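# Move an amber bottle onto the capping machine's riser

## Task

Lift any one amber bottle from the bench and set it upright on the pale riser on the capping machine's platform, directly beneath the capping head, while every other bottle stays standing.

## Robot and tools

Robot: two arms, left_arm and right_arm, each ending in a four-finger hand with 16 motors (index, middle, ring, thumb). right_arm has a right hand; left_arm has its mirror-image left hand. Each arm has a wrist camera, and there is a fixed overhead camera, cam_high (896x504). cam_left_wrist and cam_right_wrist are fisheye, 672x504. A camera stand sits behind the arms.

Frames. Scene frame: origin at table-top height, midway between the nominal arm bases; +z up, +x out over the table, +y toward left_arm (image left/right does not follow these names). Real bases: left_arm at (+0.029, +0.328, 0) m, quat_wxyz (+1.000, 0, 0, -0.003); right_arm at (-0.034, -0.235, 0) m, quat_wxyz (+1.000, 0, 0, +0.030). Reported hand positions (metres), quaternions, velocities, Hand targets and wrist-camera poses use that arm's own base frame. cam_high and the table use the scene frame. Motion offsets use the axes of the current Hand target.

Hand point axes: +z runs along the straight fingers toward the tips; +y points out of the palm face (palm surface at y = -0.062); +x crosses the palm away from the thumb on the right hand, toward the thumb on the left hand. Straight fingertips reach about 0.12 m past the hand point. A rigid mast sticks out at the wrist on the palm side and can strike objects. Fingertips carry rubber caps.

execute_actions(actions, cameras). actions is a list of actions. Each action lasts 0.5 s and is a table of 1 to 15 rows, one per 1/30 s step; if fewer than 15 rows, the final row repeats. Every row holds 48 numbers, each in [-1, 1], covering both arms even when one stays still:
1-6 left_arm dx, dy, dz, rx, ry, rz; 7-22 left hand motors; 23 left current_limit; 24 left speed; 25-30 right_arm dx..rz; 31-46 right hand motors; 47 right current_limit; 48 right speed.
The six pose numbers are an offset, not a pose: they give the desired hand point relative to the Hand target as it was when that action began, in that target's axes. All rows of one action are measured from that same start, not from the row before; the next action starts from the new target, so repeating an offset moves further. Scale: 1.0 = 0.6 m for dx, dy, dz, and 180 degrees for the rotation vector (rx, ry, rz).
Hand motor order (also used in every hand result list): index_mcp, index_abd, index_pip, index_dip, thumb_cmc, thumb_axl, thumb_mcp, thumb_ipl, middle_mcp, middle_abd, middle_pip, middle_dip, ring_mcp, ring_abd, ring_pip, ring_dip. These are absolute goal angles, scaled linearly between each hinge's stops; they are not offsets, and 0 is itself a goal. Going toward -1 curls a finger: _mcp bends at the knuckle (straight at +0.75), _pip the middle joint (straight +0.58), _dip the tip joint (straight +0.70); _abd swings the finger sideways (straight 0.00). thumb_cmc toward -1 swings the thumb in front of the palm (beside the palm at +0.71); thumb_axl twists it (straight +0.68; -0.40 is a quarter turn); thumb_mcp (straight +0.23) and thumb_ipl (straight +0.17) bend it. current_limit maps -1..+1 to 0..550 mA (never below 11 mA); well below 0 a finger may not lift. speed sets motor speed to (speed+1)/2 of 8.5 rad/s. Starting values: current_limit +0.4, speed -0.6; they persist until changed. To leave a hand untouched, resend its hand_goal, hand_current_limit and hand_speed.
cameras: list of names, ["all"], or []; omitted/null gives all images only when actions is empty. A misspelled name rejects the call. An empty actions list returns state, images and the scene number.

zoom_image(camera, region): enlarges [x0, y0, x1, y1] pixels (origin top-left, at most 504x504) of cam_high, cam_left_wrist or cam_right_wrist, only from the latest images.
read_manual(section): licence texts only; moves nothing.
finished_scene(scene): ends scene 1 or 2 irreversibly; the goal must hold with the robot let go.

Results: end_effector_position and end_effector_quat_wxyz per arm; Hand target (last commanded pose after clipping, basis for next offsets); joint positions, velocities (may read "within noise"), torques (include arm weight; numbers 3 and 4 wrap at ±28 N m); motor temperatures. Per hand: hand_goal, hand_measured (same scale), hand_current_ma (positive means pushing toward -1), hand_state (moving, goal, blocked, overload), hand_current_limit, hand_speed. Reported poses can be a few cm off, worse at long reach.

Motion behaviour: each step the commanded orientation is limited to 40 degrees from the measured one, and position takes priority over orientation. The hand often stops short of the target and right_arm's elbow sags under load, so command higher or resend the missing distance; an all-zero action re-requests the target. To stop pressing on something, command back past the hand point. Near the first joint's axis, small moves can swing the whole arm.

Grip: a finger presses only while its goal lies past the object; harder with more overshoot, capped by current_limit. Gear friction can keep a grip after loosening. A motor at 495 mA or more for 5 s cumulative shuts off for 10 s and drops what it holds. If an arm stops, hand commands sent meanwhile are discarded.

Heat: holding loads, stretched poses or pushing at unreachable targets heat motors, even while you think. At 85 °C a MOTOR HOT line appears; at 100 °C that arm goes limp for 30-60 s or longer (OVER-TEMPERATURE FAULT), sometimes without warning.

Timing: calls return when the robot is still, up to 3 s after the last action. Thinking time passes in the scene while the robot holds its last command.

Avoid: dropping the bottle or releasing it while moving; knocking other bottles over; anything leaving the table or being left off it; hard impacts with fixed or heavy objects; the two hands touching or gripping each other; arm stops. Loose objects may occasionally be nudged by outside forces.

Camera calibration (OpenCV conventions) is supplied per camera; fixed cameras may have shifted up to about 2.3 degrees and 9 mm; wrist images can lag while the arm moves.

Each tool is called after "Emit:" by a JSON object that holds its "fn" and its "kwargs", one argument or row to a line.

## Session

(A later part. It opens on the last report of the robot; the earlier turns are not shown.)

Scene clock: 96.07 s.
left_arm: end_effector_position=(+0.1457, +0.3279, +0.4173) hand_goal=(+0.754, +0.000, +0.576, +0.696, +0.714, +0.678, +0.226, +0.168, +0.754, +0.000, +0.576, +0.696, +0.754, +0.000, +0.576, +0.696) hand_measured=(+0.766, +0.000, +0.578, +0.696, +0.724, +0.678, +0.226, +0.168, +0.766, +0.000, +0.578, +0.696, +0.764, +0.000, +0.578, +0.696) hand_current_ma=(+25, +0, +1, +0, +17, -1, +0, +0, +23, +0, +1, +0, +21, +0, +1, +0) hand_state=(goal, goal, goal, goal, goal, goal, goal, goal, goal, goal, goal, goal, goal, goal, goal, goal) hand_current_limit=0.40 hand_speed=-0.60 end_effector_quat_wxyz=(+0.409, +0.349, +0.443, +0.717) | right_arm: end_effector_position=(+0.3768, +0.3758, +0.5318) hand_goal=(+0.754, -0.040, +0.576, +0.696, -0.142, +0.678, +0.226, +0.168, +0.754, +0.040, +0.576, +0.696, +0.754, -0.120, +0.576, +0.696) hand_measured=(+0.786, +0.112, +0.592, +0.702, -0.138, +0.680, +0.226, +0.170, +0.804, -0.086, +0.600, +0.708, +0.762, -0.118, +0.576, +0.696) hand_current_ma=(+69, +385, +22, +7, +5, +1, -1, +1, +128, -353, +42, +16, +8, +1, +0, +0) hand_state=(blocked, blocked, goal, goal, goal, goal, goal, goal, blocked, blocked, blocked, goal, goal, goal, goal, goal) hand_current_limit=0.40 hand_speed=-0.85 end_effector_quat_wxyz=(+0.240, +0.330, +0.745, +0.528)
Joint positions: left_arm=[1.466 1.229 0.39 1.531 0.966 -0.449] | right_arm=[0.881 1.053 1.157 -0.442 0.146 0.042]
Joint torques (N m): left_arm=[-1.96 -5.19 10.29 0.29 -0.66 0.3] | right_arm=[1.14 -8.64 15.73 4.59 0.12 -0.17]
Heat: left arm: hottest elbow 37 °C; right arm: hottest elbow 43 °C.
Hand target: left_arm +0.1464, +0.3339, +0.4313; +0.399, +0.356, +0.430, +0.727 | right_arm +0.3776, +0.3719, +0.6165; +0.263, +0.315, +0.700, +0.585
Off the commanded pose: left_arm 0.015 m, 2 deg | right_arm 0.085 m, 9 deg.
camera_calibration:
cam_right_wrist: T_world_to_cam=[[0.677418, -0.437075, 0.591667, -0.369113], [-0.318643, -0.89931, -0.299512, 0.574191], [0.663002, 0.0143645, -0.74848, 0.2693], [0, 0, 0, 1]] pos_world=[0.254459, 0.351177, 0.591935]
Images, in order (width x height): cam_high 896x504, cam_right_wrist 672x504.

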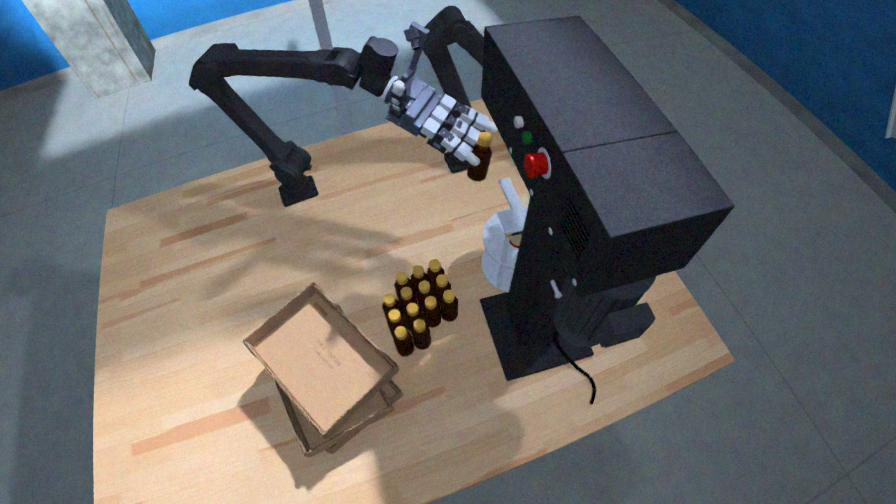

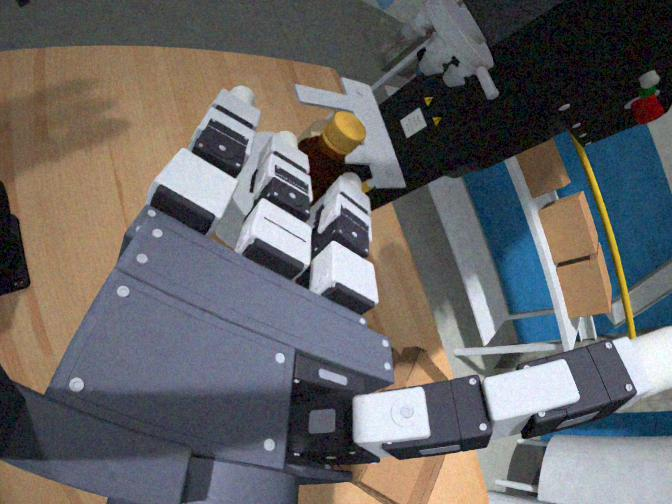

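Emit:
{"fn": "execute_actions", "kwargs": {
  "actions": [
    [[0.0,0,0,0,0,0,0.754,0,0.576,0.696,0.714,0.678,0.226,0.168,0.754,0,0.576,0.696,0.754,0,0.576,0.696,0.4,-0.6,0.0391,0.0158,0.0605,-0.01,0,0,0.754,-0.04,0.576,0.696,-0.143,0.678,0.226,0.168,0.754,0.04,0.576,0.696,0.754,-0.12,0.576,0.696,0.4,-0.85]]
  ],
  "cameras": ["cam_right_wrist", "cam_high"]
}}

Emit:
{"fn": "zoom_image", "kwargs": {
  "camera": "cam_right_wrist",
  "region": [240, 0, 480, 200]
}}

Scene clock: 100.17 s.
left_arm: end_effector_position=(+0.1457, +0.3279, +0.4173) hand_goal=(+0.754, +0.000, +0.576, +0.696, +0.714, +0.678, +0.226, +0.168, +0.754, +0.000, +0.576, +0.696, +0.754, +0.000, +0.576, +0.696) hand_measured=(+0.766, +0.000, +0.578, +0.696, +0.724, +0.678, +0.226, +0.168, +0.766, +0.000, +0.578, +0.696, +0.764, +0.000, +0.578, +0.696) hand_current_ma=(+25, +0, +1, +0, +17, -1, +0, +0, +23, +0, +1, +0, +21, +0, +1, +0) hand_state=(goal, goal, goal, goal, goal, goal, goal, goal, goal, goal, goal, goal, goal, goal, goal, goal) hand_current_limit=0.40 hand_speed=-0.60 end_effector_quat_wxyz=(+0.409, +0.349, +0.443, +0.717) | right_arm: end_effector_position=(+0.3922, +0.4157, +0.5338) hand_goal=(+0.754, -0.040, +0.576, +0.696, -0.142, +0.678, +0.226, +0.168, +0.754, +0.040, +0.576, +0.696, +0.754, -0.120, +0.576, +0.696) hand_measured=(+0.788, +0.112, +0.592, +0.702, -0.138, +0.680, +0.226, +0.170, +0.804, -0.086, +0.600, +0.708, +0.762, -0.118, +0.576, +0.696) hand_current_ma=(+75, +385, +25, +7, +5, +1, -1, +1, +128, -353, +42, +16, +10, +1, +0, +0) hand_state=(blocked, blocked, goal, goal, goal, goal, goal, goal, blocked, blocked, blocked, goal, goal, goal, goal, goal) hand_current_limit=0.40 hand_speed=-0.85 end_effector_quat_wxyz=(+0.249, +0.326, +0.737, +0.537)
Joint positions: left_arm=[1.466 1.229 0.39 1.531 0.966 -0.449] | right_arm=[0.917 1.161 1.218 -0.365 0.188 0.041]
Joint torques (N m): left_arm=[-1.96 -5.19 10.29 0.29 -0.66 0.3] | right_arm=[2.2 -10.34 15.66 4.57 0.21 -0.14]
Heat: left arm: hottest elbow 37 °C; right arm: hottest elbow 45 °C.
Hand target: left_arm +0.1464, +0.3339, +0.4313; +0.399, +0.356, +0.430, +0.727 | right_arm +0.3901, +0.4142, +0.6193; +0.268, +0.310, +0.691, +0.595
Off the commanded pose: left_arm 0.015 m, 2 deg | right_arm 0.086 m, 9 deg.
camera_calibration:
cam_right_wrist: T_world_to_cam=[[0.658292, -0.448393, 0.604645, -0.358073], [-0.312981, -0.893549, -0.321889, 0.622904], [0.684613, 0.0226549, -0.728555, 0.237294], [0, 0, 0, 1]] pos_world=[0.268219, 0.390662, 0.589895]
Images, in order (width x height): cam_high 896x504, cam_right_wrist 672x504.

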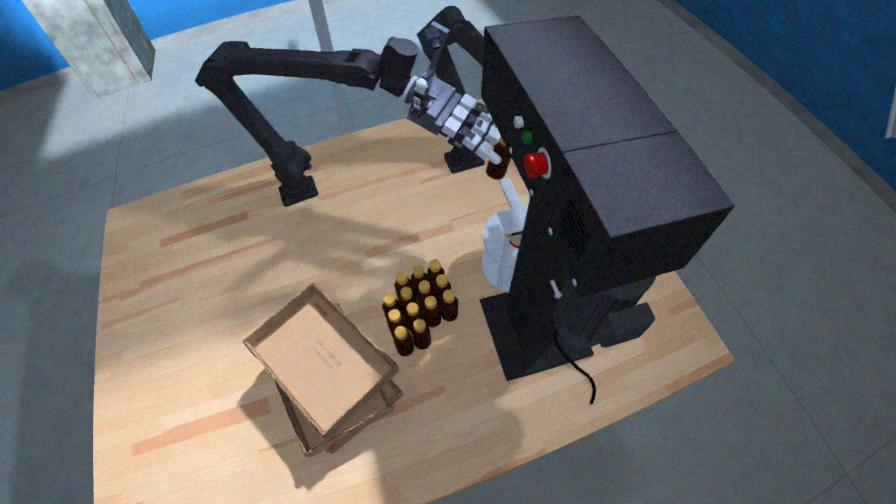

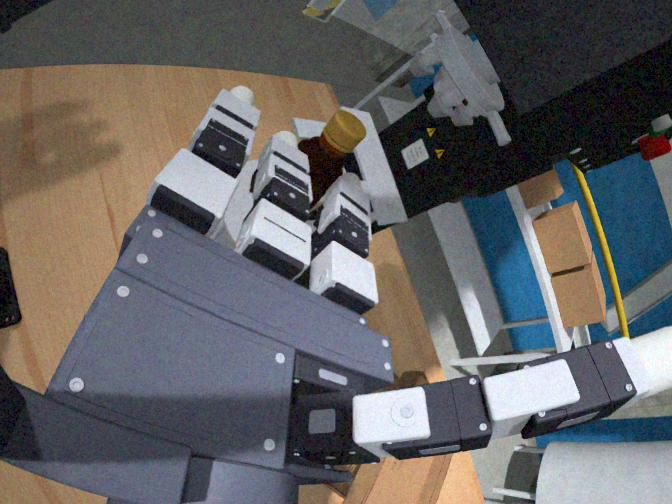

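Scaled by 2.100 from the camera's 672x504 image, which has a finer 960x720 frame.

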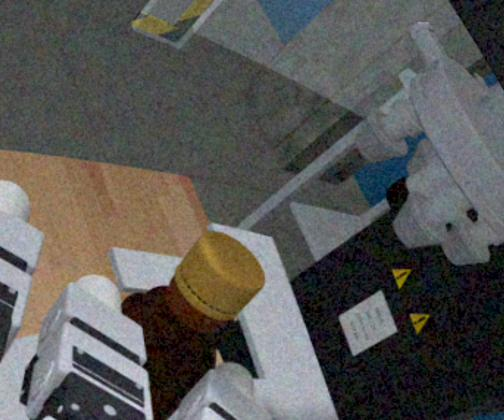

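Emit:
{"fn": "zoom_image", "kwargs": {
  "camera": "cam_right_wrist",
  "region": [290, 0, 530, 240]
}}

Emit:
{"fn": "zoom_image", "kwargs": {
  "camera": "cam_high",
  "region": [440, 60, 600, 240]
}}

Scaled by 2.100 from the camera's 672x504 image, which has a finer 960x720 frame.

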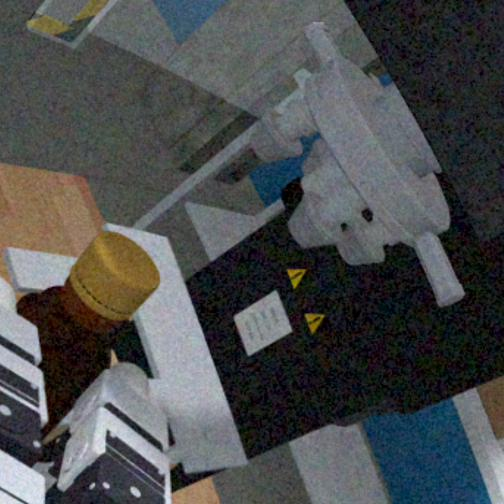

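Scaled by 2.800 from the camera's 896x504 image, which has a finer 1280x720 frame.

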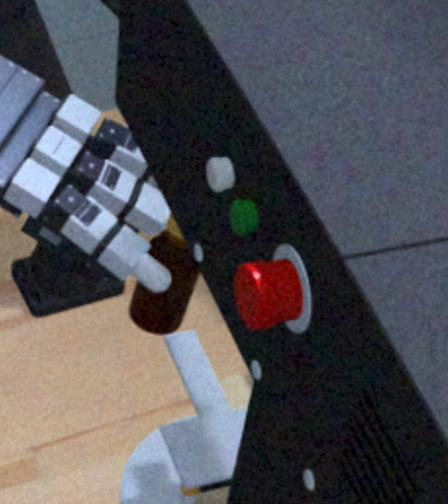

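Emit:
{"fn": "execute_actions", "kwargs": {
  "actions": [
    [[0.0,0,0,0,0,0,0.754,0,0.576,0.696,0.714,0.678,0.226,0.168,0.754,0,0.576,0.696,0.754,0,0.576,0.696,0.4,-0.6,0.0467,-0.009,0.0523,0,0,0,0.754,-0.04,0.576,0.696,-0.143,0.678,0.226,0.168,0.754,0.04,0.576,0.696,0.754,-0.03,0.576,0.696,0.4,-0.85]]
  ],
  "cameras": ["cam_right_wrist", "cam_high"]
}}

Emit:
{"fn": "zoom_image", "kwargs": {
  "camera": "cam_right_wrist",
  "region": [220, 20, 440, 240]
}}

Scene clock: 103.03 s.
left_arm: end_effector_position=(+0.1457, +0.3279, +0.4173) hand_goal=(+0.754, +0.000, +0.576, +0.696, +0.714, +0.678, +0.226, +0.168, +0.754, +0.000, +0.576, +0.696, +0.754, +0.000, +0.576, +0.696) hand_measured=(+0.766, +0.000, +0.578, +0.696, +0.724, +0.678, +0.226, +0.168, +0.766, +0.000, +0.578, +0.696, +0.764, +0.000, +0.578, +0.696) hand_current_ma=(+25, +0, +1, +0, +17, -1, +0, +0, +23, +0, +1, +0, +21, +0, +1, +0) hand_state=(goal, goal, goal, goal, goal, goal, goal, goal, goal, goal, goal, goal, goal, goal, goal, goal) hand_current_limit=0.40 hand_speed=-0.60 end_effector_quat_wxyz=(+0.409, +0.349, +0.443, +0.717) | right_arm: end_effector_position=(+0.3945, +0.4577, +0.5245) hand_goal=(+0.754, -0.040, +0.576, +0.696, -0.142, +0.678, +0.226, +0.168, +0.754, +0.040, +0.576, +0.696, +0.754, -0.030, +0.576, +0.696) hand_measured=(+0.790, +0.112, +0.592, +0.702, -0.138, +0.680, +0.226, +0.170, +0.804, -0.086, +0.600, +0.708, +0.762, -0.034, +0.576, +0.696) hand_current_ma=(+78, +385, +26, +7, +5, +1, -1, +1, +128, -353, +42, +16, +10, -2, +0, +0) hand_state=(blocked, blocked, goal, goal, goal, goal, goal, goal, blocked, blocked, blocked, goal, goal, goal, goal, goal) hand_current_limit=0.40 hand_speed=-0.85 end_effector_quat_wxyz=(+0.254, +0.319, +0.739, +0.536)
Joint positions: left_arm=[1.466 1.229 0.39 1.531 0.966 -0.449] | right_arm=[0.97 1.252 1.266 -0.323 0.238 0.041]
Joint torques (N m): left_arm=[-1.96 -5.25 10.3 0.29 -0.66 0.3] | right_arm=[1.85 -12.1 15.49 4.71 0.26 -0.04]
Motor temperatures (°C): left_arm=[33 27 37 30 32 26] | right_arm=[33 33 47 29 29 25]
Heat: left arm: hottest elbow 37 °C; right arm: hottest elbow 47 °C.
Hand target: left_arm +0.1464, +0.3339, +0.4313; +0.399, +0.356, +0.430, +0.727 | right_arm +0.3942, +0.4551, +0.6095; +0.268, +0.310, +0.691, +0.596
Off the commanded pose: left_arm 0.015 m, 2 deg | right_arm 0.085 m, 9 deg.
camera_calibration:
cam_right_wrist: T_world_to_cam=[[0.653776, -0.438591, 0.616615, -0.344061], [-0.304055, -0.898474, -0.316695, 0.654236], [0.692912, 0.0195626, -0.720757, 0.222043], [0, 0, 0, 1]] pos_world=[0.270007, 0.432568, 0.579385]
Images, in order (width x height): cam_high 896x504, cam_right_wrist 672x504.

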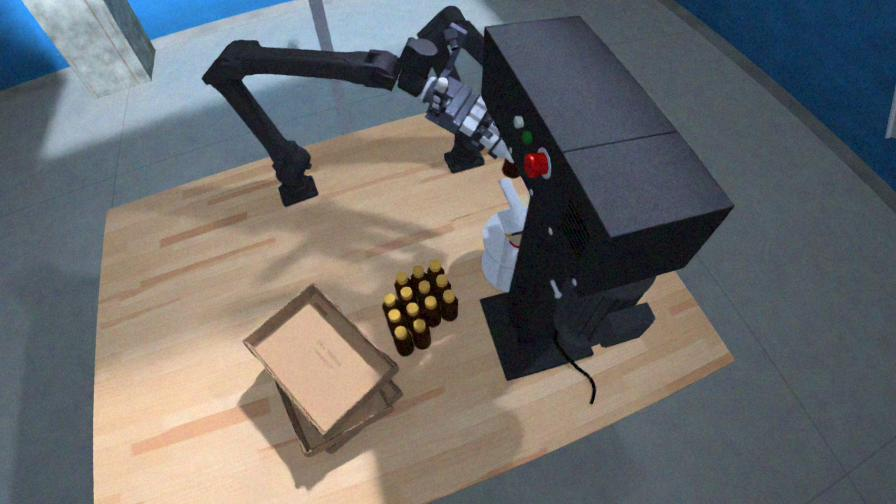

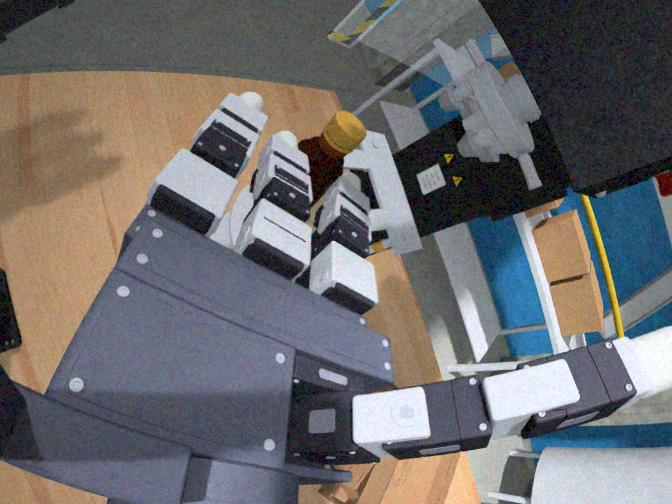

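Scaled by 2.291 from the camera's 672x504 image, which has a finer 960x720 frame.

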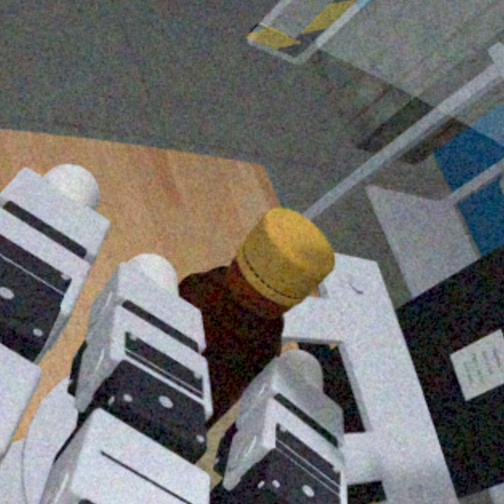

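Emit:
{"fn": "execute_actions", "kwargs": {
  "actions": [
    [[0.0,0,0,0,0,0,0.754,0,0.576,0.696,0.714,0.678,0.226,0.168,0.754,0,0.576,0.696,0.754,0,0.576,0.696,0.4,-0.6,-0.0261,-0.0019,0.0212,0,0,0,0.754,-0.04,0.576,0.696,-0.143,0.678,0.226,0.168,0.754,0.04,0.576,0.696,0.754,-0.03,0.576,0.696,0.4,-0.85]],
    [[0.0,0,0,0,0,0,0.754,0,0.576,0.696,0.714,0.678,0.226,0.168,0.754,0,0.576,0.696,0.754,0,0.576,0.696,0.4,-0.6,-0.0261,-0.0019,0.0212,0,0,0,0.754,-0.04,0.576,0.696,-0.143,0.678,0.226,0.168,0.754,0.04,0.576,0.696,0.754,-0.03,0.576,0.696,0.4,-0.85]]
  ],
  "cameras": ["cam_right_wrist", "cam_high"]
}}

Emit:
{"fn": "zoom_image", "kwargs": {
  "camera": "cam_right_wrist",
  "region": [220, 20, 440, 240]
}}

Scene clock: 105.23 s.
left_arm: end_effector_position=(+0.1457, +0.3279, +0.4173) hand_goal=(+0.754, +0.000, +0.576, +0.696, +0.714, +0.678, +0.226, +0.168, +0.754, +0.000, +0.576, +0.696, +0.754, +0.000, +0.576, +0.696) hand_measured=(+0.766, +0.000, +0.578, +0.696, +0.724, +0.678, +0.226, +0.168, +0.766, +0.000, +0.578, +0.696, +0.764, +0.000, +0.578, +0.696) hand_current_ma=(+25, +0, +1, +0, +17, -1, +0, +0, +23, +0, +1, +0, +21, +0, +1, +0) hand_state=(goal, goal, goal, goal, goal, goal, goal, goal, goal, goal, goal, goal, goal, goal, goal, goal) hand_current_limit=0.40 hand_speed=-0.60 end_effector_quat_wxyz=(+0.409, +0.349, +0.443, +0.717) | right_arm: end_effector_position=(+0.4305, +0.4476, +0.5194) hand_goal=(+0.754, -0.040, +0.576, +0.696, -0.142, +0.678, +0.226, +0.168, +0.754, +0.040, +0.576, +0.696, +0.754, -0.030, +0.576, +0.696) hand_measured=(+0.790, +0.112, +0.594, +0.702, -0.138, +0.680, +0.226, +0.170, +0.804, -0.086, +0.600, +0.708, +0.762, -0.032, +0.576, +0.696) hand_current_ma=(+81, +385, +27, +8, +5, +1, -1, +1, +126, -353, +41, +16, +10, -2, +0, +0) hand_state=(blocked, blocked, goal, goal, goal, goal, goal, goal, blocked, blocked, blocked, goal, goal, goal, goal, goal) hand_current_limit=0.40 hand_speed=-0.85 end_effector_quat_wxyz=(+0.248, +0.327, +0.736, +0.539)
Joint positions: left_arm=[1.466 1.229 0.39 1.531 0.966 -0.449] | right_arm=[0.892 1.288 1.284 -0.301 0.162 0.037]
Joint torques (N m): left_arm=[-1.96 -5.19 10.29 0.29 -0.66 0.3] | right_arm=[1.26 -12.45 15.88 4.67 0.02 -0.16]
Heat: left arm: hottest elbow 37 °C; right arm: hottest elbow 47 °C.
Hand target: left_arm +0.1464, +0.3339, +0.4313; +0.399, +0.356, +0.430, +0.727 | right_arm +0.4336, +0.4481, +0.6035; +0.268, +0.311, +0.691, +0.596
Off the commanded pose: left_arm 0.015 m, 2 deg | right_arm 0.084 m, 9 deg.
camera_calibration:
cam_right_wrist: T_world_to_cam=[[0.6592, -0.451184, 0.601572, -0.357805], [-0.313067, -0.892036, -0.325977, 0.660259], [0.683699, 0.0265515, -0.729281, 0.19899], [0, 0, 0, 1]] pos_world=[0.306521, 0.422255, 0.575594]
Images, in order (width x height): cam_high 896x504, cam_right_wrist 672x504.

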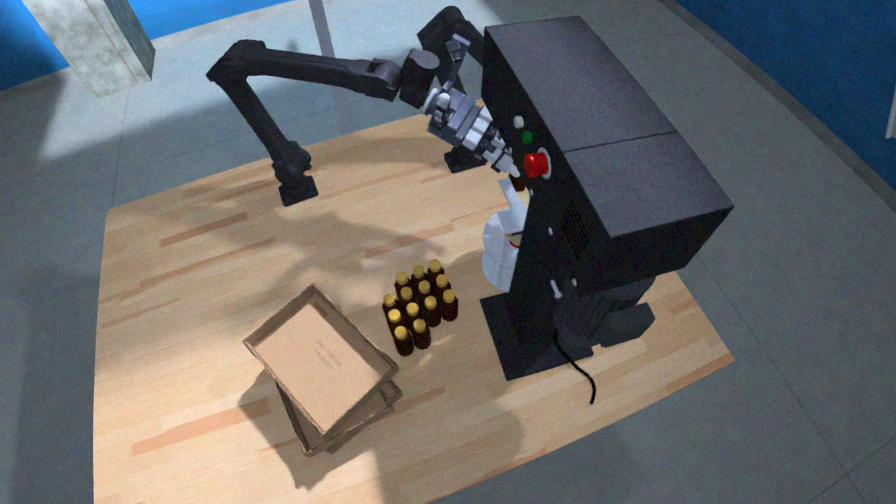

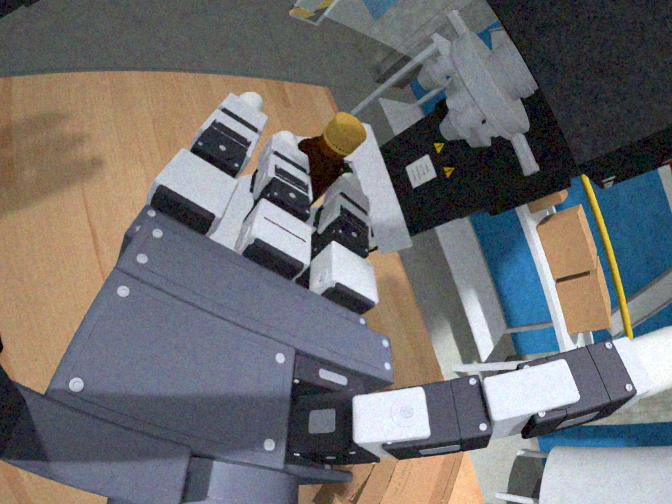

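Scaled by 2.291 from the camera's 672x504 image, which has a finer 960x720 frame.

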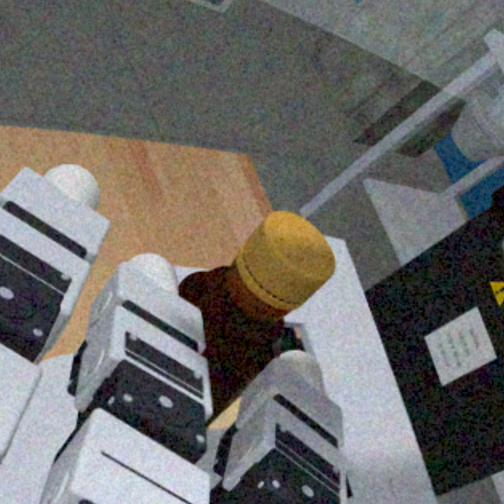

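Emit:
{"fn": "execute_actions", "kwargs": {
  "actions": [
    [[0.0,0,0,0,0,0,0.754,0,0.576,0.696,0.714,0.678,0.226,0.168,0.754,0,0.576,0.696,0.754,0,0.576,0.696,0.4,-0.6,-0.0249,0.003,0.0216,0,0,0,0.754,-0.04,0.576,0.696,-0.143,0.678,0.226,0.168,0.754,0.04,0.576,0.696,0.754,-0.03,0.576,0.696,0.4,-0.85]]
  ],
  "cameras": ["cam_right_wrist"]
}}

Emit:
{"fn": "zoom_image", "kwargs": {
  "camera": "cam_right_wrist",
  "region": [220, 20, 440, 240]
}}

Scene clock: 106.93 s.
left_arm: end_effector_position=(+0.1457, +0.3279, +0.4173) hand_goal=(+0.754, +0.000, +0.576, +0.696, +0.714, +0.678, +0.226, +0.168, +0.754, +0.000, +0.576, +0.696, +0.754, +0.000, +0.576, +0.696) hand_measured=(+0.766, +0.000, +0.578, +0.696, +0.724, +0.678, +0.226, +0.168, +0.766, +0.000, +0.578, +0.696, +0.764, +0.000, +0.578, +0.696) hand_current_ma=(+25, +0, +1, +0, +17, -1, +0, +0, +23, +0, +1, +0, +21, +0, +1, +0) hand_state=(goal, goal, goal, goal, goal, goal, goal, goal, goal, goal, goal, goal, goal, goal, goal, goal) hand_current_limit=0.40 hand_speed=-0.60 end_effector_quat_wxyz=(+0.409, +0.349, +0.443, +0.717) | right_arm: end_effector_position=(+0.4496, +0.4439, +0.5216) hand_goal=(+0.754, -0.040, +0.576, +0.696, -0.142, +0.678, +0.226, +0.168, +0.754, +0.040, +0.576, +0.696, +0.754, -0.030, +0.576, +0.696) hand_measured=(+0.790, +0.112, +0.594, +0.702, -0.138, +0.680, +0.226, +0.170, +0.804, -0.086, +0.600, +0.708, +0.762, -0.032, +0.576, +0.696) hand_current_ma=(+82, +385, +27, +8, +5, +1, -1, +1, +126, -353, +41, +16, +10, -1, +0, +0) hand_state=(blocked, blocked, goal, goal, goal, goal, goal, goal, blocked, blocked, blocked, goal, goal, goal, goal, goal) hand_current_limit=0.40 hand_speed=-0.85 end_effector_quat_wxyz=(+0.247, +0.328, +0.734, +0.541)
Joint positions: left_arm=[1.466 1.229 0.39 1.531 0.966 -0.449] | right_arm=[0.854 1.313 1.31 -0.296 0.126 0.032]
Joint torques (N m): left_arm=[-1.96 -5.19 10.29 0.29 -0.65 0.3] | right_arm=[1.55 -12.28 15.75 4.59 0 -0.18]
Heat: left arm: hottest elbow 37 °C; right arm: hottest elbow 47 °C.
Hand target: left_arm +0.1464, +0.3339, +0.4313; +0.399, +0.356, +0.430, +0.727 | right_arm +0.4531, +0.4457, +0.6035; +0.268, +0.310, +0.691, +0.596
Off the commanded pose: left_arm 0.015 m, 2 deg | right_arm 0.082 m, 9 deg.
camera_calibration:
cam_right_wrist: T_world_to_cam=[[0.659416, -0.456556, 0.597266, -0.368863], [-0.314602, -0.889146, -0.332333, 0.666343], [0.682785, 0.0312443, -0.729951, 0.186362], [0, 0, 0, 1]] pos_world=[0.325622, 0.418247, 0.577792]
Images, in order (width x height): cam_right_wrist 672x504.

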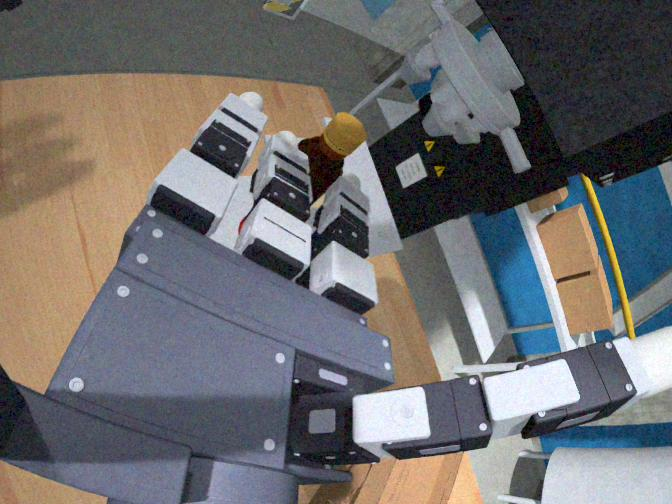

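Scaled by 2.291 from the camera's 672x504 image, which has a finer 960x720 frame.

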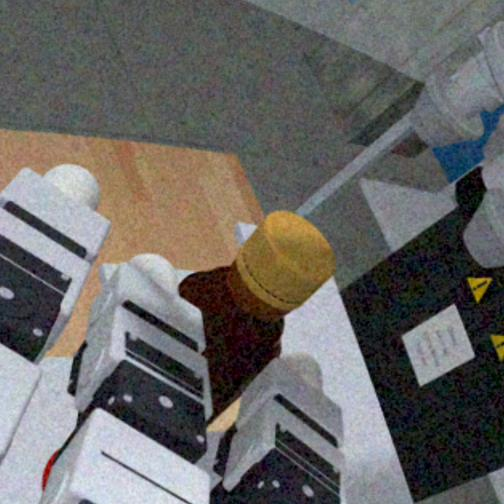

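Emit:
{"fn": "execute_actions", "kwargs": {
  "actions": [
    [[0.0,0,0,0,0,0,0.754,0,0.576,0.696,0.714,0.678,0.226,0.168,0.754,0,0.576,0.696,0.754,0,0.576,0.696,0.4,-0.6,-0.0245,0.002,0.0225,0,0,0,0.754,-0.04,0.576,0.696,-0.143,0.678,0.226,0.168,0.754,0.04,0.576,0.696,0.754,-0.03,0.576,0.696,0.4,-0.85]]
  ],
  "cameras": ["cam_right_wrist"]
}}

Emit:
{"fn": "zoom_image", "kwargs": {
  "camera": "cam_right_wrist",
  "region": [220, 20, 440, 240]
}}

Scene clock: 108.17 s.
left_arm: end_effector_position=(+0.1457, +0.3279, +0.4173) hand_goal=(+0.754, +0.000, +0.576, +0.696, +0.714, +0.678, +0.226, +0.168, +0.754, +0.000, +0.576, +0.696, +0.754, +0.000, +0.576, +0.696) hand_measured=(+0.766, +0.000, +0.578, +0.696, +0.724, +0.678, +0.226, +0.168, +0.766, +0.000, +0.578, +0.696, +0.764, +0.000, +0.578, +0.696) hand_current_ma=(+25, +0, +1, +0, +17, -1, +0, +0, +23, +0, +1, +0, +21, +0, +1, +0) hand_state=(goal, goal, goal, goal, goal, goal, goal, goal, goal, goal, goal, goal, goal, goal, goal, goal) hand_current_limit=0.40 hand_speed=-0.60 end_effector_quat_wxyz=(+0.409, +0.349, +0.443, +0.717) | right_arm: end_effector_position=(+0.4693, +0.4413, +0.5226) hand_goal=(+0.754, -0.040, +0.576, +0.696, -0.142, +0.678, +0.226, +0.168, +0.754, +0.040, +0.576, +0.696, +0.754, -0.030, +0.576, +0.696) hand_measured=(+0.790, +0.112, +0.594, +0.702, -0.138, +0.680, +0.226, +0.170, +0.804, -0.086, +0.600, +0.708, +0.762, -0.032, +0.576, +0.696) hand_current_ma=(+82, +385, +27, +8, +5, +1, -1, +1, +126, -353, +41, +16, +10, -1, +0, +0) hand_state=(blocked, blocked, goal, goal, goal, goal, goal, goal, blocked, blocked, blocked, goal, goal, goal, goal, goal) hand_current_limit=0.40 hand_speed=-0.85 end_effector_quat_wxyz=(+0.246, +0.330, +0.732, +0.543)
Joint positions: left_arm=[1.466 1.229 0.39 1.531 0.966 -0.449] | right_arm=[0.819 1.342 1.338 -0.29 0.092 0.027]
Joint torques (N m): left_arm=[-1.96 -5.19 10.29 0.29 -0.65 0.3] | right_arm=[1.73 -12.63 15.6 4.56 -0.04 -0.15]
Heat: left arm: hottest elbow 37 °C; right arm: hottest elbow 47 °C.
Hand target: left_arm +0.1464, +0.3339, +0.4313; +0.399, +0.356, +0.430, +0.727 | right_arm +0.4730, +0.4437, +0.6026; +0.268, +0.310, +0.691, +0.596
Off the commanded pose: left_arm 0.015 m, 2 deg | right_arm 0.080 m, 8 deg.
camera_calibration:
cam_right_wrist: T_world_to_cam=[[0.659481, -0.461026, 0.593751, -0.379823], [-0.316318, -0.886714, -0.337165, 0.672844], [0.68193, 0.0345393, -0.730602, 0.172886], [0, 0, 0, 1]] pos_world=[0.345423, 0.415541, 0.578691]
Images, in order (width x height): cam_right_wrist 672x504.

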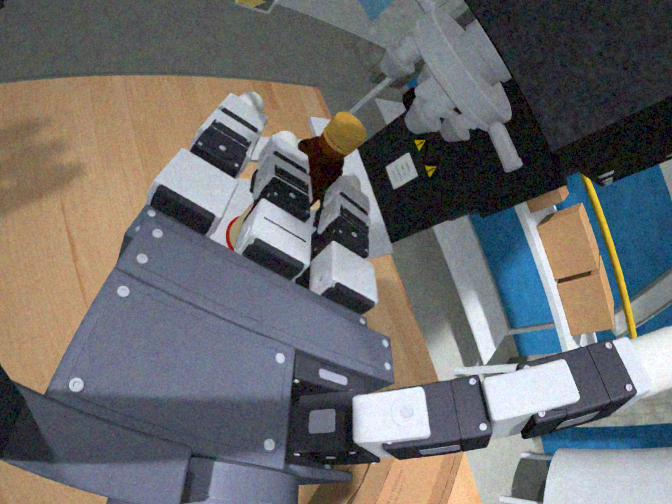

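Scaled by 2.291 from the camera's 672x504 image, which has a finer 960x720 frame.

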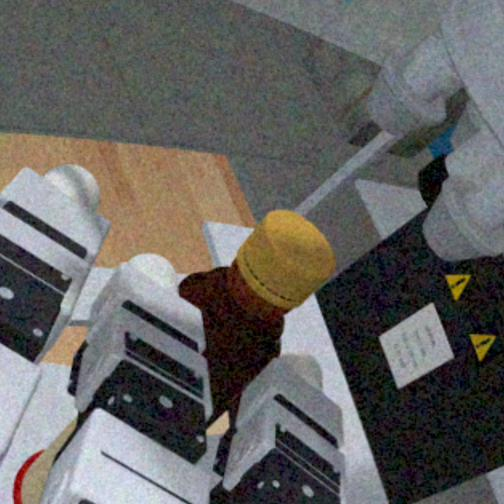

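Emit:
{"fn": "execute_actions", "kwargs": {
  "actions": [
    [[0.0,0,0,0,0,0,0.754,0,0.576,0.696,0.714,0.678,0.226,0.168,0.754,0,0.576,0.696,0.754,0,0.576,0.696,0.4,-0.6,-0.0225,-0.0005,0.0183,0,0,0,0.754,-0.04,0.576,0.696,-0.143,0.678,0.226,0.168,0.754,0.04,0.576,0.696,0.754,-0.03,0.576,0.696,0.4,-0.85]]
  ],
  "cameras": ["cam_right_wrist"]
}}

Emit:
{"fn": "zoom_image", "kwargs": {
  "camera": "cam_right_wrist",
  "region": [220, 20, 440, 240]
}}

Scene clock: 109.33 s.
left_arm: end_effector_position=(+0.1457, +0.3279, +0.4173) hand_goal=(+0.754, +0.000, +0.576, +0.696, +0.714, +0.678, +0.226, +0.168, +0.754, +0.000, +0.576, +0.696, +0.754, +0.000, +0.576, +0.696) hand_measured=(+0.766, +0.000, +0.578, +0.696, +0.724, +0.678, +0.226, +0.168, +0.766, +0.000, +0.578, +0.696, +0.764, +0.000, +0.578, +0.696) hand_current_ma=(+25, +0, +1, +0, +17, -1, +0, +0, +23, +0, +1, +0, +21, +0, +1, +0) hand_state=(goal, goal, goal, goal, goal, goal, goal, goal, goal, goal, goal, goal, goal, goal, goal, goal) hand_current_limit=0.40 hand_speed=-0.60 end_effector_quat_wxyz=(+0.409, +0.349, +0.443, +0.717) | right_arm: end_effector_position=(+0.4856, +0.4386, +0.5225) hand_goal=(+0.754, -0.040, +0.576, +0.696, -0.142, +0.678, +0.226, +0.168, +0.754, +0.040, +0.576, +0.696, +0.754, -0.030, +0.576, +0.696) hand_measured=(+0.790, +0.112, +0.594, +0.702, -0.138, +0.680, +0.226, +0.170, +0.804, -0.086, +0.600, +0.708, +0.762, -0.032, +0.576, +0.696) hand_current_ma=(+82, +385, +27, +8, +5, +1, -1, +1, +126, -353, +41, +16, +10, -1, +0, +0) hand_state=(blocked, blocked, goal, goal, goal, goal, goal, goal, blocked, blocked, blocked, goal, goal, goal, goal, goal) hand_current_limit=0.40 hand_speed=-0.85 end_effector_quat_wxyz=(+0.244, +0.331, +0.731, +0.545)
Joint positions: left_arm=[1.466 1.229 0.39 1.531 0.966 -0.449] | right_arm=[0.789 1.367 1.359 -0.283 0.062 0.022]
Joint torques (N m): left_arm=[-1.96 -5.19 10.29 0.29 -0.65 0.3] | right_arm=[1.44 -13.27 15.5 4.55 -0.07 -0.16]
Heat: left arm: hottest elbow 37 °C; right arm: hottest elbow 48 °C.
Hand target: left_arm +0.1464, +0.3339, +0.4313; +0.399, +0.356, +0.430, +0.727 | right_arm +0.4900, +0.4407, +0.6008; +0.268, +0.310, +0.691, +0.596
Off the commanded pose: left_arm 0.015 m, 2 deg | right_arm 0.078 m, 8 deg.
camera_calibration:
cam_right_wrist: T_world_to_cam=[[0.660028, -0.463968, 0.590843, -0.389201], [-0.316122, -0.885, -0.341821, 0.677215], [0.681491, 0.0388331, -0.730796, 0.160299], [0, 0, 0, 1]] pos_world=[0.361724, 0.412534, 0.578589]
Images, in order (width x height): cam_right_wrist 672x504.

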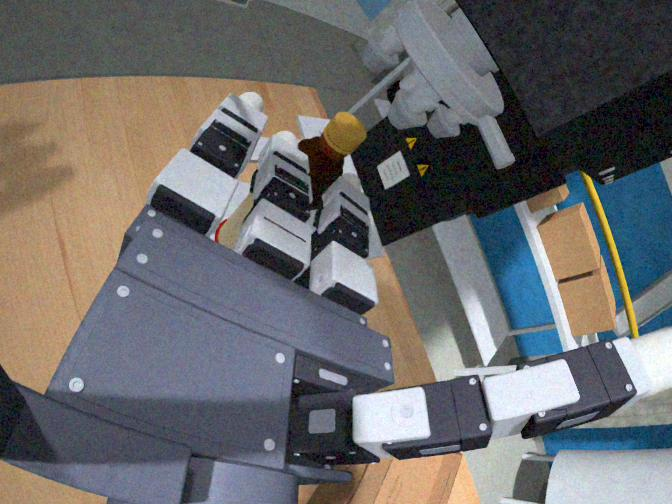

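Scaled by 2.291 from the camera's 672x504 image, which has a finer 960x720 frame.

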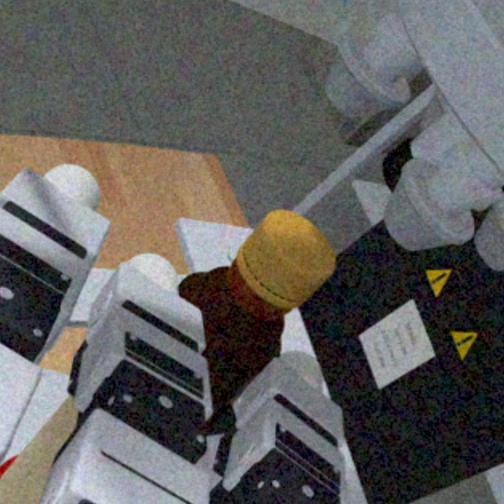

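Emit:
{"fn": "execute_actions", "kwargs": {
  "actions": [
    [[0.0,0,0,0,0,0,0.754,0,0.576,0.696,0.714,0.678,0.226,0.168,0.754,0,0.576,0.696,0.754,0,0.576,0.696,0.4,-0.6,-0.0185,-0.0004,0.015,0,0,0,0.754,-0.04,0.576,0.696,-0.143,0.678,0.226,0.168,0.754,0.04,0.576,0.696,0.754,-0.03,0.576,0.696,0.4,-0.85]]
  ],
  "cameras": ["cam_right_wrist"]
}}

Emit:
{"fn": "zoom_image", "kwargs": {
  "camera": "cam_right_wrist",
  "region": [220, 20, 440, 240]
}}

Scene clock: 110.53 s.
left_arm: end_effector_position=(+0.1457, +0.3279, +0.4173) hand_goal=(+0.754, +0.000, +0.576, +0.696, +0.714, +0.678, +0.226, +0.168, +0.754, +0.000, +0.576, +0.696, +0.754, +0.000, +0.576, +0.696) hand_measured=(+0.766, +0.000, +0.578, +0.696, +0.724, +0.678, +0.226, +0.168, +0.766, +0.000, +0.578, +0.696, +0.764, +0.000, +0.578, +0.696) hand_current_ma=(+25, +0, +1, +0, +17, -1, +0, +0, +23, +0, +1, +0, +21, +0, +1, +0) hand_state=(goal, goal, goal, goal, goal, goal, goal, goal, goal, goal, goal, goal, goal, goal, goal, goal) hand_current_limit=0.40 hand_speed=-0.60 end_effector_quat_wxyz=(+0.409, +0.349, +0.443, +0.717) | right_arm: end_effector_position=(+0.4975, +0.4380, +0.5222) hand_goal=(+0.754, -0.040, +0.576, +0.696, -0.142, +0.678, +0.226, +0.168, +0.754, +0.040, +0.576, +0.696, +0.754, -0.030, +0.576, +0.696) hand_measured=(+0.790, +0.112, +0.594, +0.702, -0.138, +0.680, +0.226, +0.170, +0.800, -0.086, +0.598, +0.708, +0.762, -0.032, +0.576, +0.696) hand_current_ma=(+82, +385, +27, +8, +5, +1, -1, +1, +114, -353, +36, +15, +10, -1, +0, +0) hand_state=(blocked, blocked, goal, goal, goal, goal, goal, goal, blocked, blocked, blocked, goal, goal, goal, goal, goal) hand_current_limit=0.40 hand_speed=-0.85 end_effector_quat_wxyz=(+0.242, +0.330, +0.730, +0.547)
Joint positions: left_arm=[1.466 1.229 0.39 1.531 0.966 -0.449] | right_arm=[0.769 1.387 1.377 -0.278 0.037 0.019]
Joint torques (N m): left_arm=[-1.96 -5.19 10.29 0.28 -0.66 0.3] | right_arm=[1.26 -12.81 15.49 4.49 0 -0.17]
Heat: left arm: hottest elbow 37 °C; right arm: hottest elbow 48 °C.
Hand target: left_arm +0.1464, +0.3339, +0.4313; +0.399, +0.356, +0.430, +0.727 | right_arm +0.5042, +0.4382, +0.5992; +0.268, +0.311, +0.691, +0.596
Off the commanded pose: left_arm 0.015 m, 2 deg | right_arm 0.077 m, 8 deg.
camera_calibration:
cam_right_wrist: T_world_to_cam=[[0.663042, -0.463286, 0.587999, -0.397475], [-0.312226, -0.885049, -0.345258, 0.680153], [0.680361, 0.0453319, -0.731474, 0.150033], [0, 0, 0, 1]] pos_world=[0.373828, 0.411022, 0.578289]
Images, in order (width x height): cam_right_wrist 672x504.

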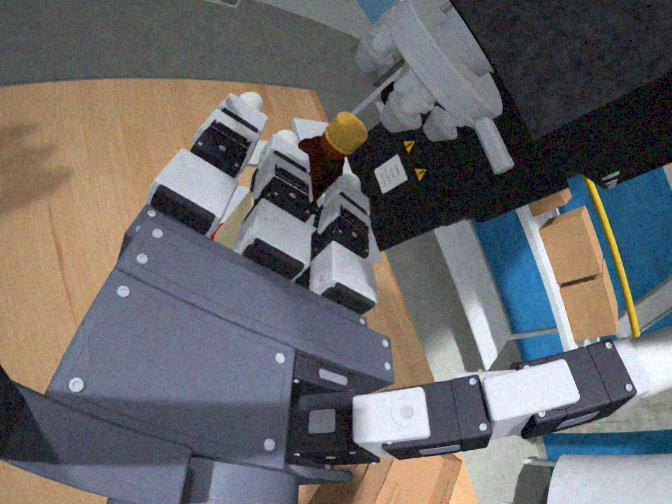

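Scaled by 2.291 from the camera's 672x504 image, which has a finer 960x720 frame.

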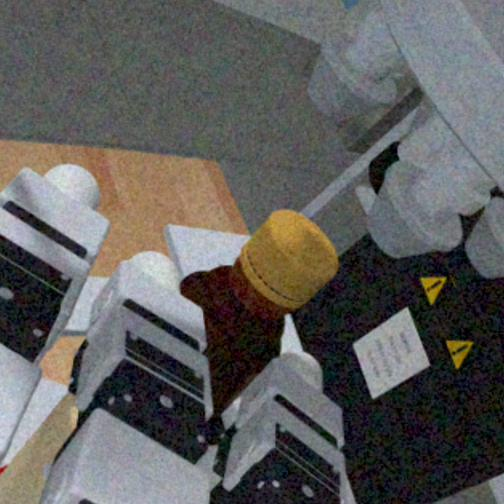

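Emit:
{"fn": "execute_actions", "kwargs": {
  "actions": [
    [[0.0,0,0,0,0,0,0.754,0,0.576,0.696,0.714,0.678,0.226,0.168,0.754,0,0.576,0.696,0.754,0,0.576,0.696,0.4,-0.6,0.0,-0.0132,0.002,0,0,0,0.754,-0.04,0.576,0.696,-0.143,0.678,0.226,0.168,0.754,0.04,0.576,0.696,0.754,-0.03,0.576,0.696,0.4,-0.85]]
  ]
}}

Scene clock: 111.87 s.
left_arm: end_effector_position=(+0.1457, +0.3279, +0.4173) hand_goal=(+0.754, +0.000, +0.576, +0.696, +0.714, +0.678, +0.226, +0.168, +0.754, +0.000, +0.576, +0.696, +0.754, +0.000, +0.576, +0.696) hand_measured=(+0.766, +0.000, +0.578, +0.696, +0.724, +0.678, +0.226, +0.168, +0.766, +0.000, +0.578, +0.696, +0.764, +0.000, +0.578, +0.696) hand_current_ma=(+25, +0, +1, +0, +17, -1, +0, +0, +23, +0, +1, +0, +21, +0, +1, +0) hand_state=(goal, goal, goal, goal, goal, goal, goal, goal, goal, goal, goal, goal, goal, goal, goal, goal) hand_current_limit=0.40 hand_speed=-0.60 end_effector_quat_wxyz=(+0.409, +0.349, +0.443, +0.717) | right_arm: end_effector_position=(+0.4988, +0.4392, +0.5227) hand_goal=(+0.754, -0.040, +0.576, +0.696, -0.142, +0.678, +0.226, +0.168, +0.754, +0.040, +0.576, +0.696, +0.754, -0.030, +0.576, +0.696) hand_measured=(+0.790, +0.112, +0.594, +0.702, -0.138, +0.680, +0.226, +0.170, +0.800, -0.086, +0.598, +0.708, +0.762, -0.032, +0.576, +0.696) hand_current_ma=(+82, +385, +27, +8, +5, +1, -1, +1, +114, -353, +36, +15, +10, -1, +0, +0) hand_state=(blocked, blocked, goal, goal, goal, goal, goal, goal, blocked, blocked, blocked, goal, goal, goal, goal, goal) hand_current_limit=0.40 hand_speed=-0.85 end_effector_quat_wxyz=(+0.243, +0.329, +0.728, +0.551)
Joint positions: left_arm=[1.466 1.229 0.39 1.531 0.966 -0.449] | right_arm=[0.769 1.392 1.377 -0.264 0.037 0.019]
Joint torques (N m): left_arm=[-1.96 -5.19 10.29 0.29 -0.65 0.3] | right_arm=[0.91 -13.27 14.49 4.83 -0.02 -0.15]
Heat: left arm: hottest elbow 38 °C; right arm: hottest elbow 48 °C.
Hand target: left_arm +0.1464, +0.3339, +0.4313; +0.399, +0.356, +0.430, +0.727 | right_arm +0.5042, +0.4382, +0.5912; +0.268, +0.311, +0.691, +0.596
Off the commanded pose: left_arm 0.015 m, 2 deg | right_arm 0.069 m, 8 deg.

Emit:
{"fn": "execute_actions", "kwargs": {
  "actions": [
    [[0.0,0,0,0,0,0,0.754,0,0.576,0.696,0.714,0.678,0.226,0.168,0.754,0,0.576,0.696,0.754,0,0.576,0.696,0.4,-0.6,0.0,-0.0165,0.0025,0,0,0,0.754,-0.04,0.576,0.696,-0.143,0.678,0.226,0.168,0.754,0.04,0.576,0.696,0.754,-0.03,0.576,0.696,0.4,-0.85]]
  ]
}}

Emit:
{"fn": "execute_actions", "kwargs": {
  "actions": [
    [[0.0,0,0,0,0,0,0.754,0,0.576,0.696,0.714,0.678,0.226,0.168,0.754,0,0.576,0.696,0.754,0,0.576,0.696,0.4,-0.6,0.0,-0.0165,0.0025,0,0,0,0.754,-0.04,0.576,0.696,-0.143,0.678,0.226,0.168,0.754,0.04,0.576,0.696,0.754,-0.03,0.576,0.696,0.4,-0.85]]
  ]
}}

Scene clock: 112.87 s.
left_arm: end_effector_position=(+0.1457, +0.3279, +0.4173) hand_goal=(+0.754, +0.000, +0.576, +0.696, +0.714, +0.678, +0.226, +0.168, +0.754, +0.000, +0.576, +0.696, +0.754, +0.000, +0.576, +0.696) hand_measured=(+0.766, +0.000, +0.578, +0.696, +0.724, +0.678, +0.226, +0.168, +0.766, +0.000, +0.578, +0.696, +0.764, +0.000, +0.578, +0.696) hand_current_ma=(+25, +0, +1, +0, +17, -1, +0, +0, +23, +0, +1, +0, +21, +0, +1, +0) hand_state=(goal, goal, goal, goal, goal, goal, goal, goal, goal, goal, goal, goal, goal, goal, goal, goal) hand_current_limit=0.40 hand_speed=-0.60 end_effector_quat_wxyz=(+0.409, +0.349, +0.443, +0.717) | right_arm: end_effector_position=(+0.5005, +0.4409, +0.5238) hand_goal=(+0.754, -0.040, +0.576, +0.696, -0.142, +0.678, +0.226, +0.168, +0.754, +0.040, +0.576, +0.696, +0.754, -0.030, +0.576, +0.696) hand_measured=(+0.790, +0.112, +0.594, +0.704, -0.138, +0.680, +0.226, +0.170, +0.800, -0.086, +0.598, +0.708, +0.762, -0.032, +0.576, +0.696) hand_current_ma=(+82, +385, +28, +8, +5, +1, -1, +1, +114, -353, +36, +15, +10, -1, +0, +0) hand_state=(blocked, blocked, goal, goal, goal, goal, goal, goal, blocked, blocked, blocked, goal, goal, goal, goal, goal) hand_current_limit=0.40 hand_speed=-0.85 end_effector_quat_wxyz=(+0.245, +0.327, +0.724, +0.556)
Joint positions: left_arm=[1.466 1.229 0.39 1.531 0.966 -0.449] | right_arm=[0.769 1.399 1.377 -0.243 0.036 0.019]
Joint torques (N m): left_arm=[-2.02 -5.19 10.3 0.29 -0.66 0.29] | right_arm=[0.85 -13.98 13.12 4.89 -0.03 -0.15]
Heat: left arm: hottest elbow 38 °C; right arm: hottest elbow 49 °C.
Hand target: left_arm +0.1464, +0.3339, +0.4313; +0.399, +0.356, +0.430, +0.727 | right_arm +0.5041, +0.4382, +0.5812; +0.268, +0.310, +0.691, +0.596
Off the commanded pose: left_arm 0.015 m, 2 deg | right_arm 0.058 m, 7 deg.

Scene clock: 113.57 s.
left_arm: end_effector_position=(+0.1457, +0.3279, +0.4173) hand_goal=(+0.754, +0.000, +0.576, +0.696, +0.714, +0.678, +0.226, +0.168, +0.754, +0.000, +0.576, +0.696, +0.754, +0.000, +0.576, +0.696) hand_measured=(+0.766, +0.000, +0.578, +0.696, +0.724, +0.678, +0.226, +0.168, +0.766, +0.000, +0.578, +0.696, +0.764, +0.000, +0.578, +0.696) hand_current_ma=(+25, +0, +1, +0, +17, -1, +0, +0, +23, +0, +1, +0, +21, +0, +1, +0) hand_state=(goal, goal, goal, goal, goal, goal, goal, goal, goal, goal, goal, goal, goal, goal, goal, goal) hand_current_limit=0.40 hand_speed=-0.60 end_effector_quat_wxyz=(+0.409, +0.349, +0.443, +0.717) | right_arm: end_effector_position=(+0.5015, +0.4420, +0.5268) hand_goal=(+0.754, -0.040, +0.576, +0.696, -0.142, +0.678, +0.226, +0.168, +0.754, +0.040, +0.576, +0.696, +0.754, -0.030, +0.576, +0.696) hand_measured=(+0.790, +0.112, +0.594, +0.704, -0.138, +0.680, +0.226, +0.170, +0.800, -0.086, +0.598, +0.708, +0.762, -0.032, +0.576, +0.696) hand_current_ma=(+82, +385, +28, +8, +5, +1, -1, +1, +114, -353, +36, +15, +10, -1, +0, +0) hand_state=(blocked, blocked, goal, goal, goal, goal, goal, goal, blocked, blocked, blocked, goal, goal, goal, goal, goal) hand_current_limit=0.40 hand_speed=-0.85 end_effector_quat_wxyz=(+0.248, +0.325, +0.719, +0.563)
Joint positions: left_arm=[1.466 1.229 0.39 1.531 0.966 -0.449] | right_arm=[0.769 1.404 1.377 -0.219 0.036 0.019]
Joint torques (N m): left_arm=[-1.96 -5.19 10.29 0.29 -0.66 0.3] | right_arm=[0.62 -13.92 11.77 4.86 -0.05 -0.15]
Heat: left arm: hottest elbow 38 °C; right arm: hottest elbow 48 °C.
Hand target: left_arm +0.1464, +0.3339, +0.4313; +0.399, +0.356, +0.430, +0.727 | right_arm +0.5042, +0.4383, +0.5711; +0.268, +0.310, +0.691, +0.596
Off the commanded pose: left_arm 0.015 m, 2 deg | right_arm 0.045 m, 6 deg.

Emit:
{"fn": "execute_actions", "kwargs": {
  "actions": [
    [[0.0,0,0,0,0,0,0.754,0,0.576,0.696,0.714,0.678,0.226,0.168,0.754,0,0.576,0.696,0.754,0,0.576,0.696,0.4,-0.6,-0.0115,-0.015,-0.014,0,0,0,0.754,-0.04,0.576,0.696,-0.143,0.678,0.226,0.168,0.754,0.04,0.576,0.696,0.754,-0.03,0.576,0.696,0.4,-0.85]]
  ],
  "cameras": ["cam_right_wrist"]
}}

Emit:
{"fn": "zoom_image", "kwargs": {
  "camera": "cam_right_wrist",
  "region": [220, 20, 440, 240]
}}

Scene clock: 115.27 s.
left_arm: end_effector_position=(+0.1457, +0.3279, +0.4173) hand_goal=(+0.754, +0.000, +0.576, +0.696, +0.714, +0.678, +0.226, +0.168, +0.754, +0.000, +0.576, +0.696, +0.754, +0.000, +0.576, +0.696) hand_measured=(+0.766, +0.000, +0.578, +0.696, +0.724, +0.678, +0.226, +0.168, +0.766, +0.000, +0.578, +0.696, +0.764, +0.000, +0.578, +0.696) hand_current_ma=(+25, +0, +1, +0, +17, -1, +0, +0, +23, +0, +1, +0, +21, +0, +1, +0) hand_state=(goal, goal, goal, goal, goal, goal, goal, goal, goal, goal, goal, goal, goal, goal, goal, goal) hand_current_limit=0.40 hand_speed=-0.60 end_effector_quat_wxyz=(+0.409, +0.349, +0.443, +0.717) | right_arm: end_effector_position=(+0.5046, +0.4383, +0.5296) hand_goal=(+0.754, -0.040, +0.576, +0.696, -0.142, +0.678, +0.226, +0.168, +0.754, +0.040, +0.576, +0.696, +0.754, -0.030, +0.576, +0.696) hand_measured=(+0.796, +0.112, +0.598, +0.706, -0.138, +0.680, +0.226, +0.170, +0.800, -0.086, +0.598, +0.708, +0.762, -0.032, +0.576, +0.696) hand_current_ma=(+102, +385, +37, +11, +5, +1, -1, +1, +114, -353, +36, +15, +10, -1, +0, +0) hand_state=(blocked, blocked, blocked, goal, goal, goal, goal, goal, blocked, blocked, blocked, goal, goal, goal, goal, goal) hand_current_limit=0.40 hand_speed=-0.85 end_effector_quat_wxyz=(+0.248, +0.322, +0.714, +0.570)
Joint positions: left_arm=[1.466 1.229 0.39 1.531 0.966 -0.449] | right_arm=[0.758 1.404 1.374 -0.2 0.021 0.019]
Joint torques (N m): left_arm=[-1.96 -5.19 10.29 0.29 -0.66 0.29] | right_arm=[0.67 -15.44 9.22 4.78 0.03 -0.18]
Heat: left arm: hottest elbow 38 °C; right arm: hottest elbow 48 °C.
Hand target: left_arm +0.1464, +0.3339, +0.4313; +0.399, +0.356, +0.430, +0.727 | right_arm +0.5015, +0.4268, +0.5633; +0.268, +0.310, +0.691, +0.595
Off the commanded pose: left_arm 0.015 m, 2 deg | right_arm 0.036 m, 5 deg.
camera_calibration:
cam_right_wrist: T_world_to_cam=[[0.64154, -0.486368, 0.593189, -0.388243], [-0.294035, -0.87015, -0.395452, 0.696156], [0.708498, 0.0792799, -0.701245, 0.105557], [0, 0, 0, 1]] pos_world=[0.37898, 0.408563, 0.579619]
Images, in order (width x height): cam_right_wrist 672x504.

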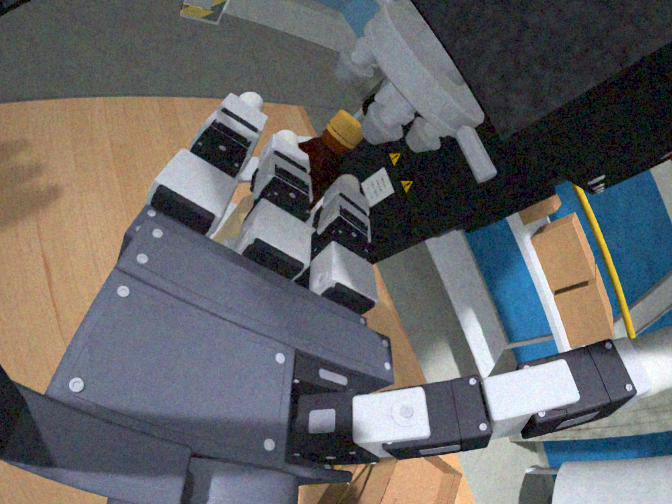

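Scaled by 2.291 from the camera's 672x504 image, which has a finer 960x720 frame.

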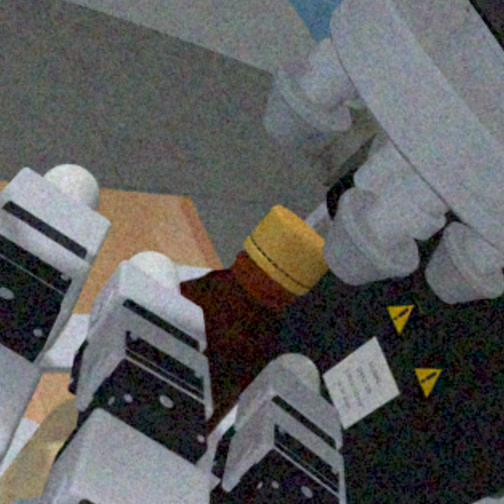

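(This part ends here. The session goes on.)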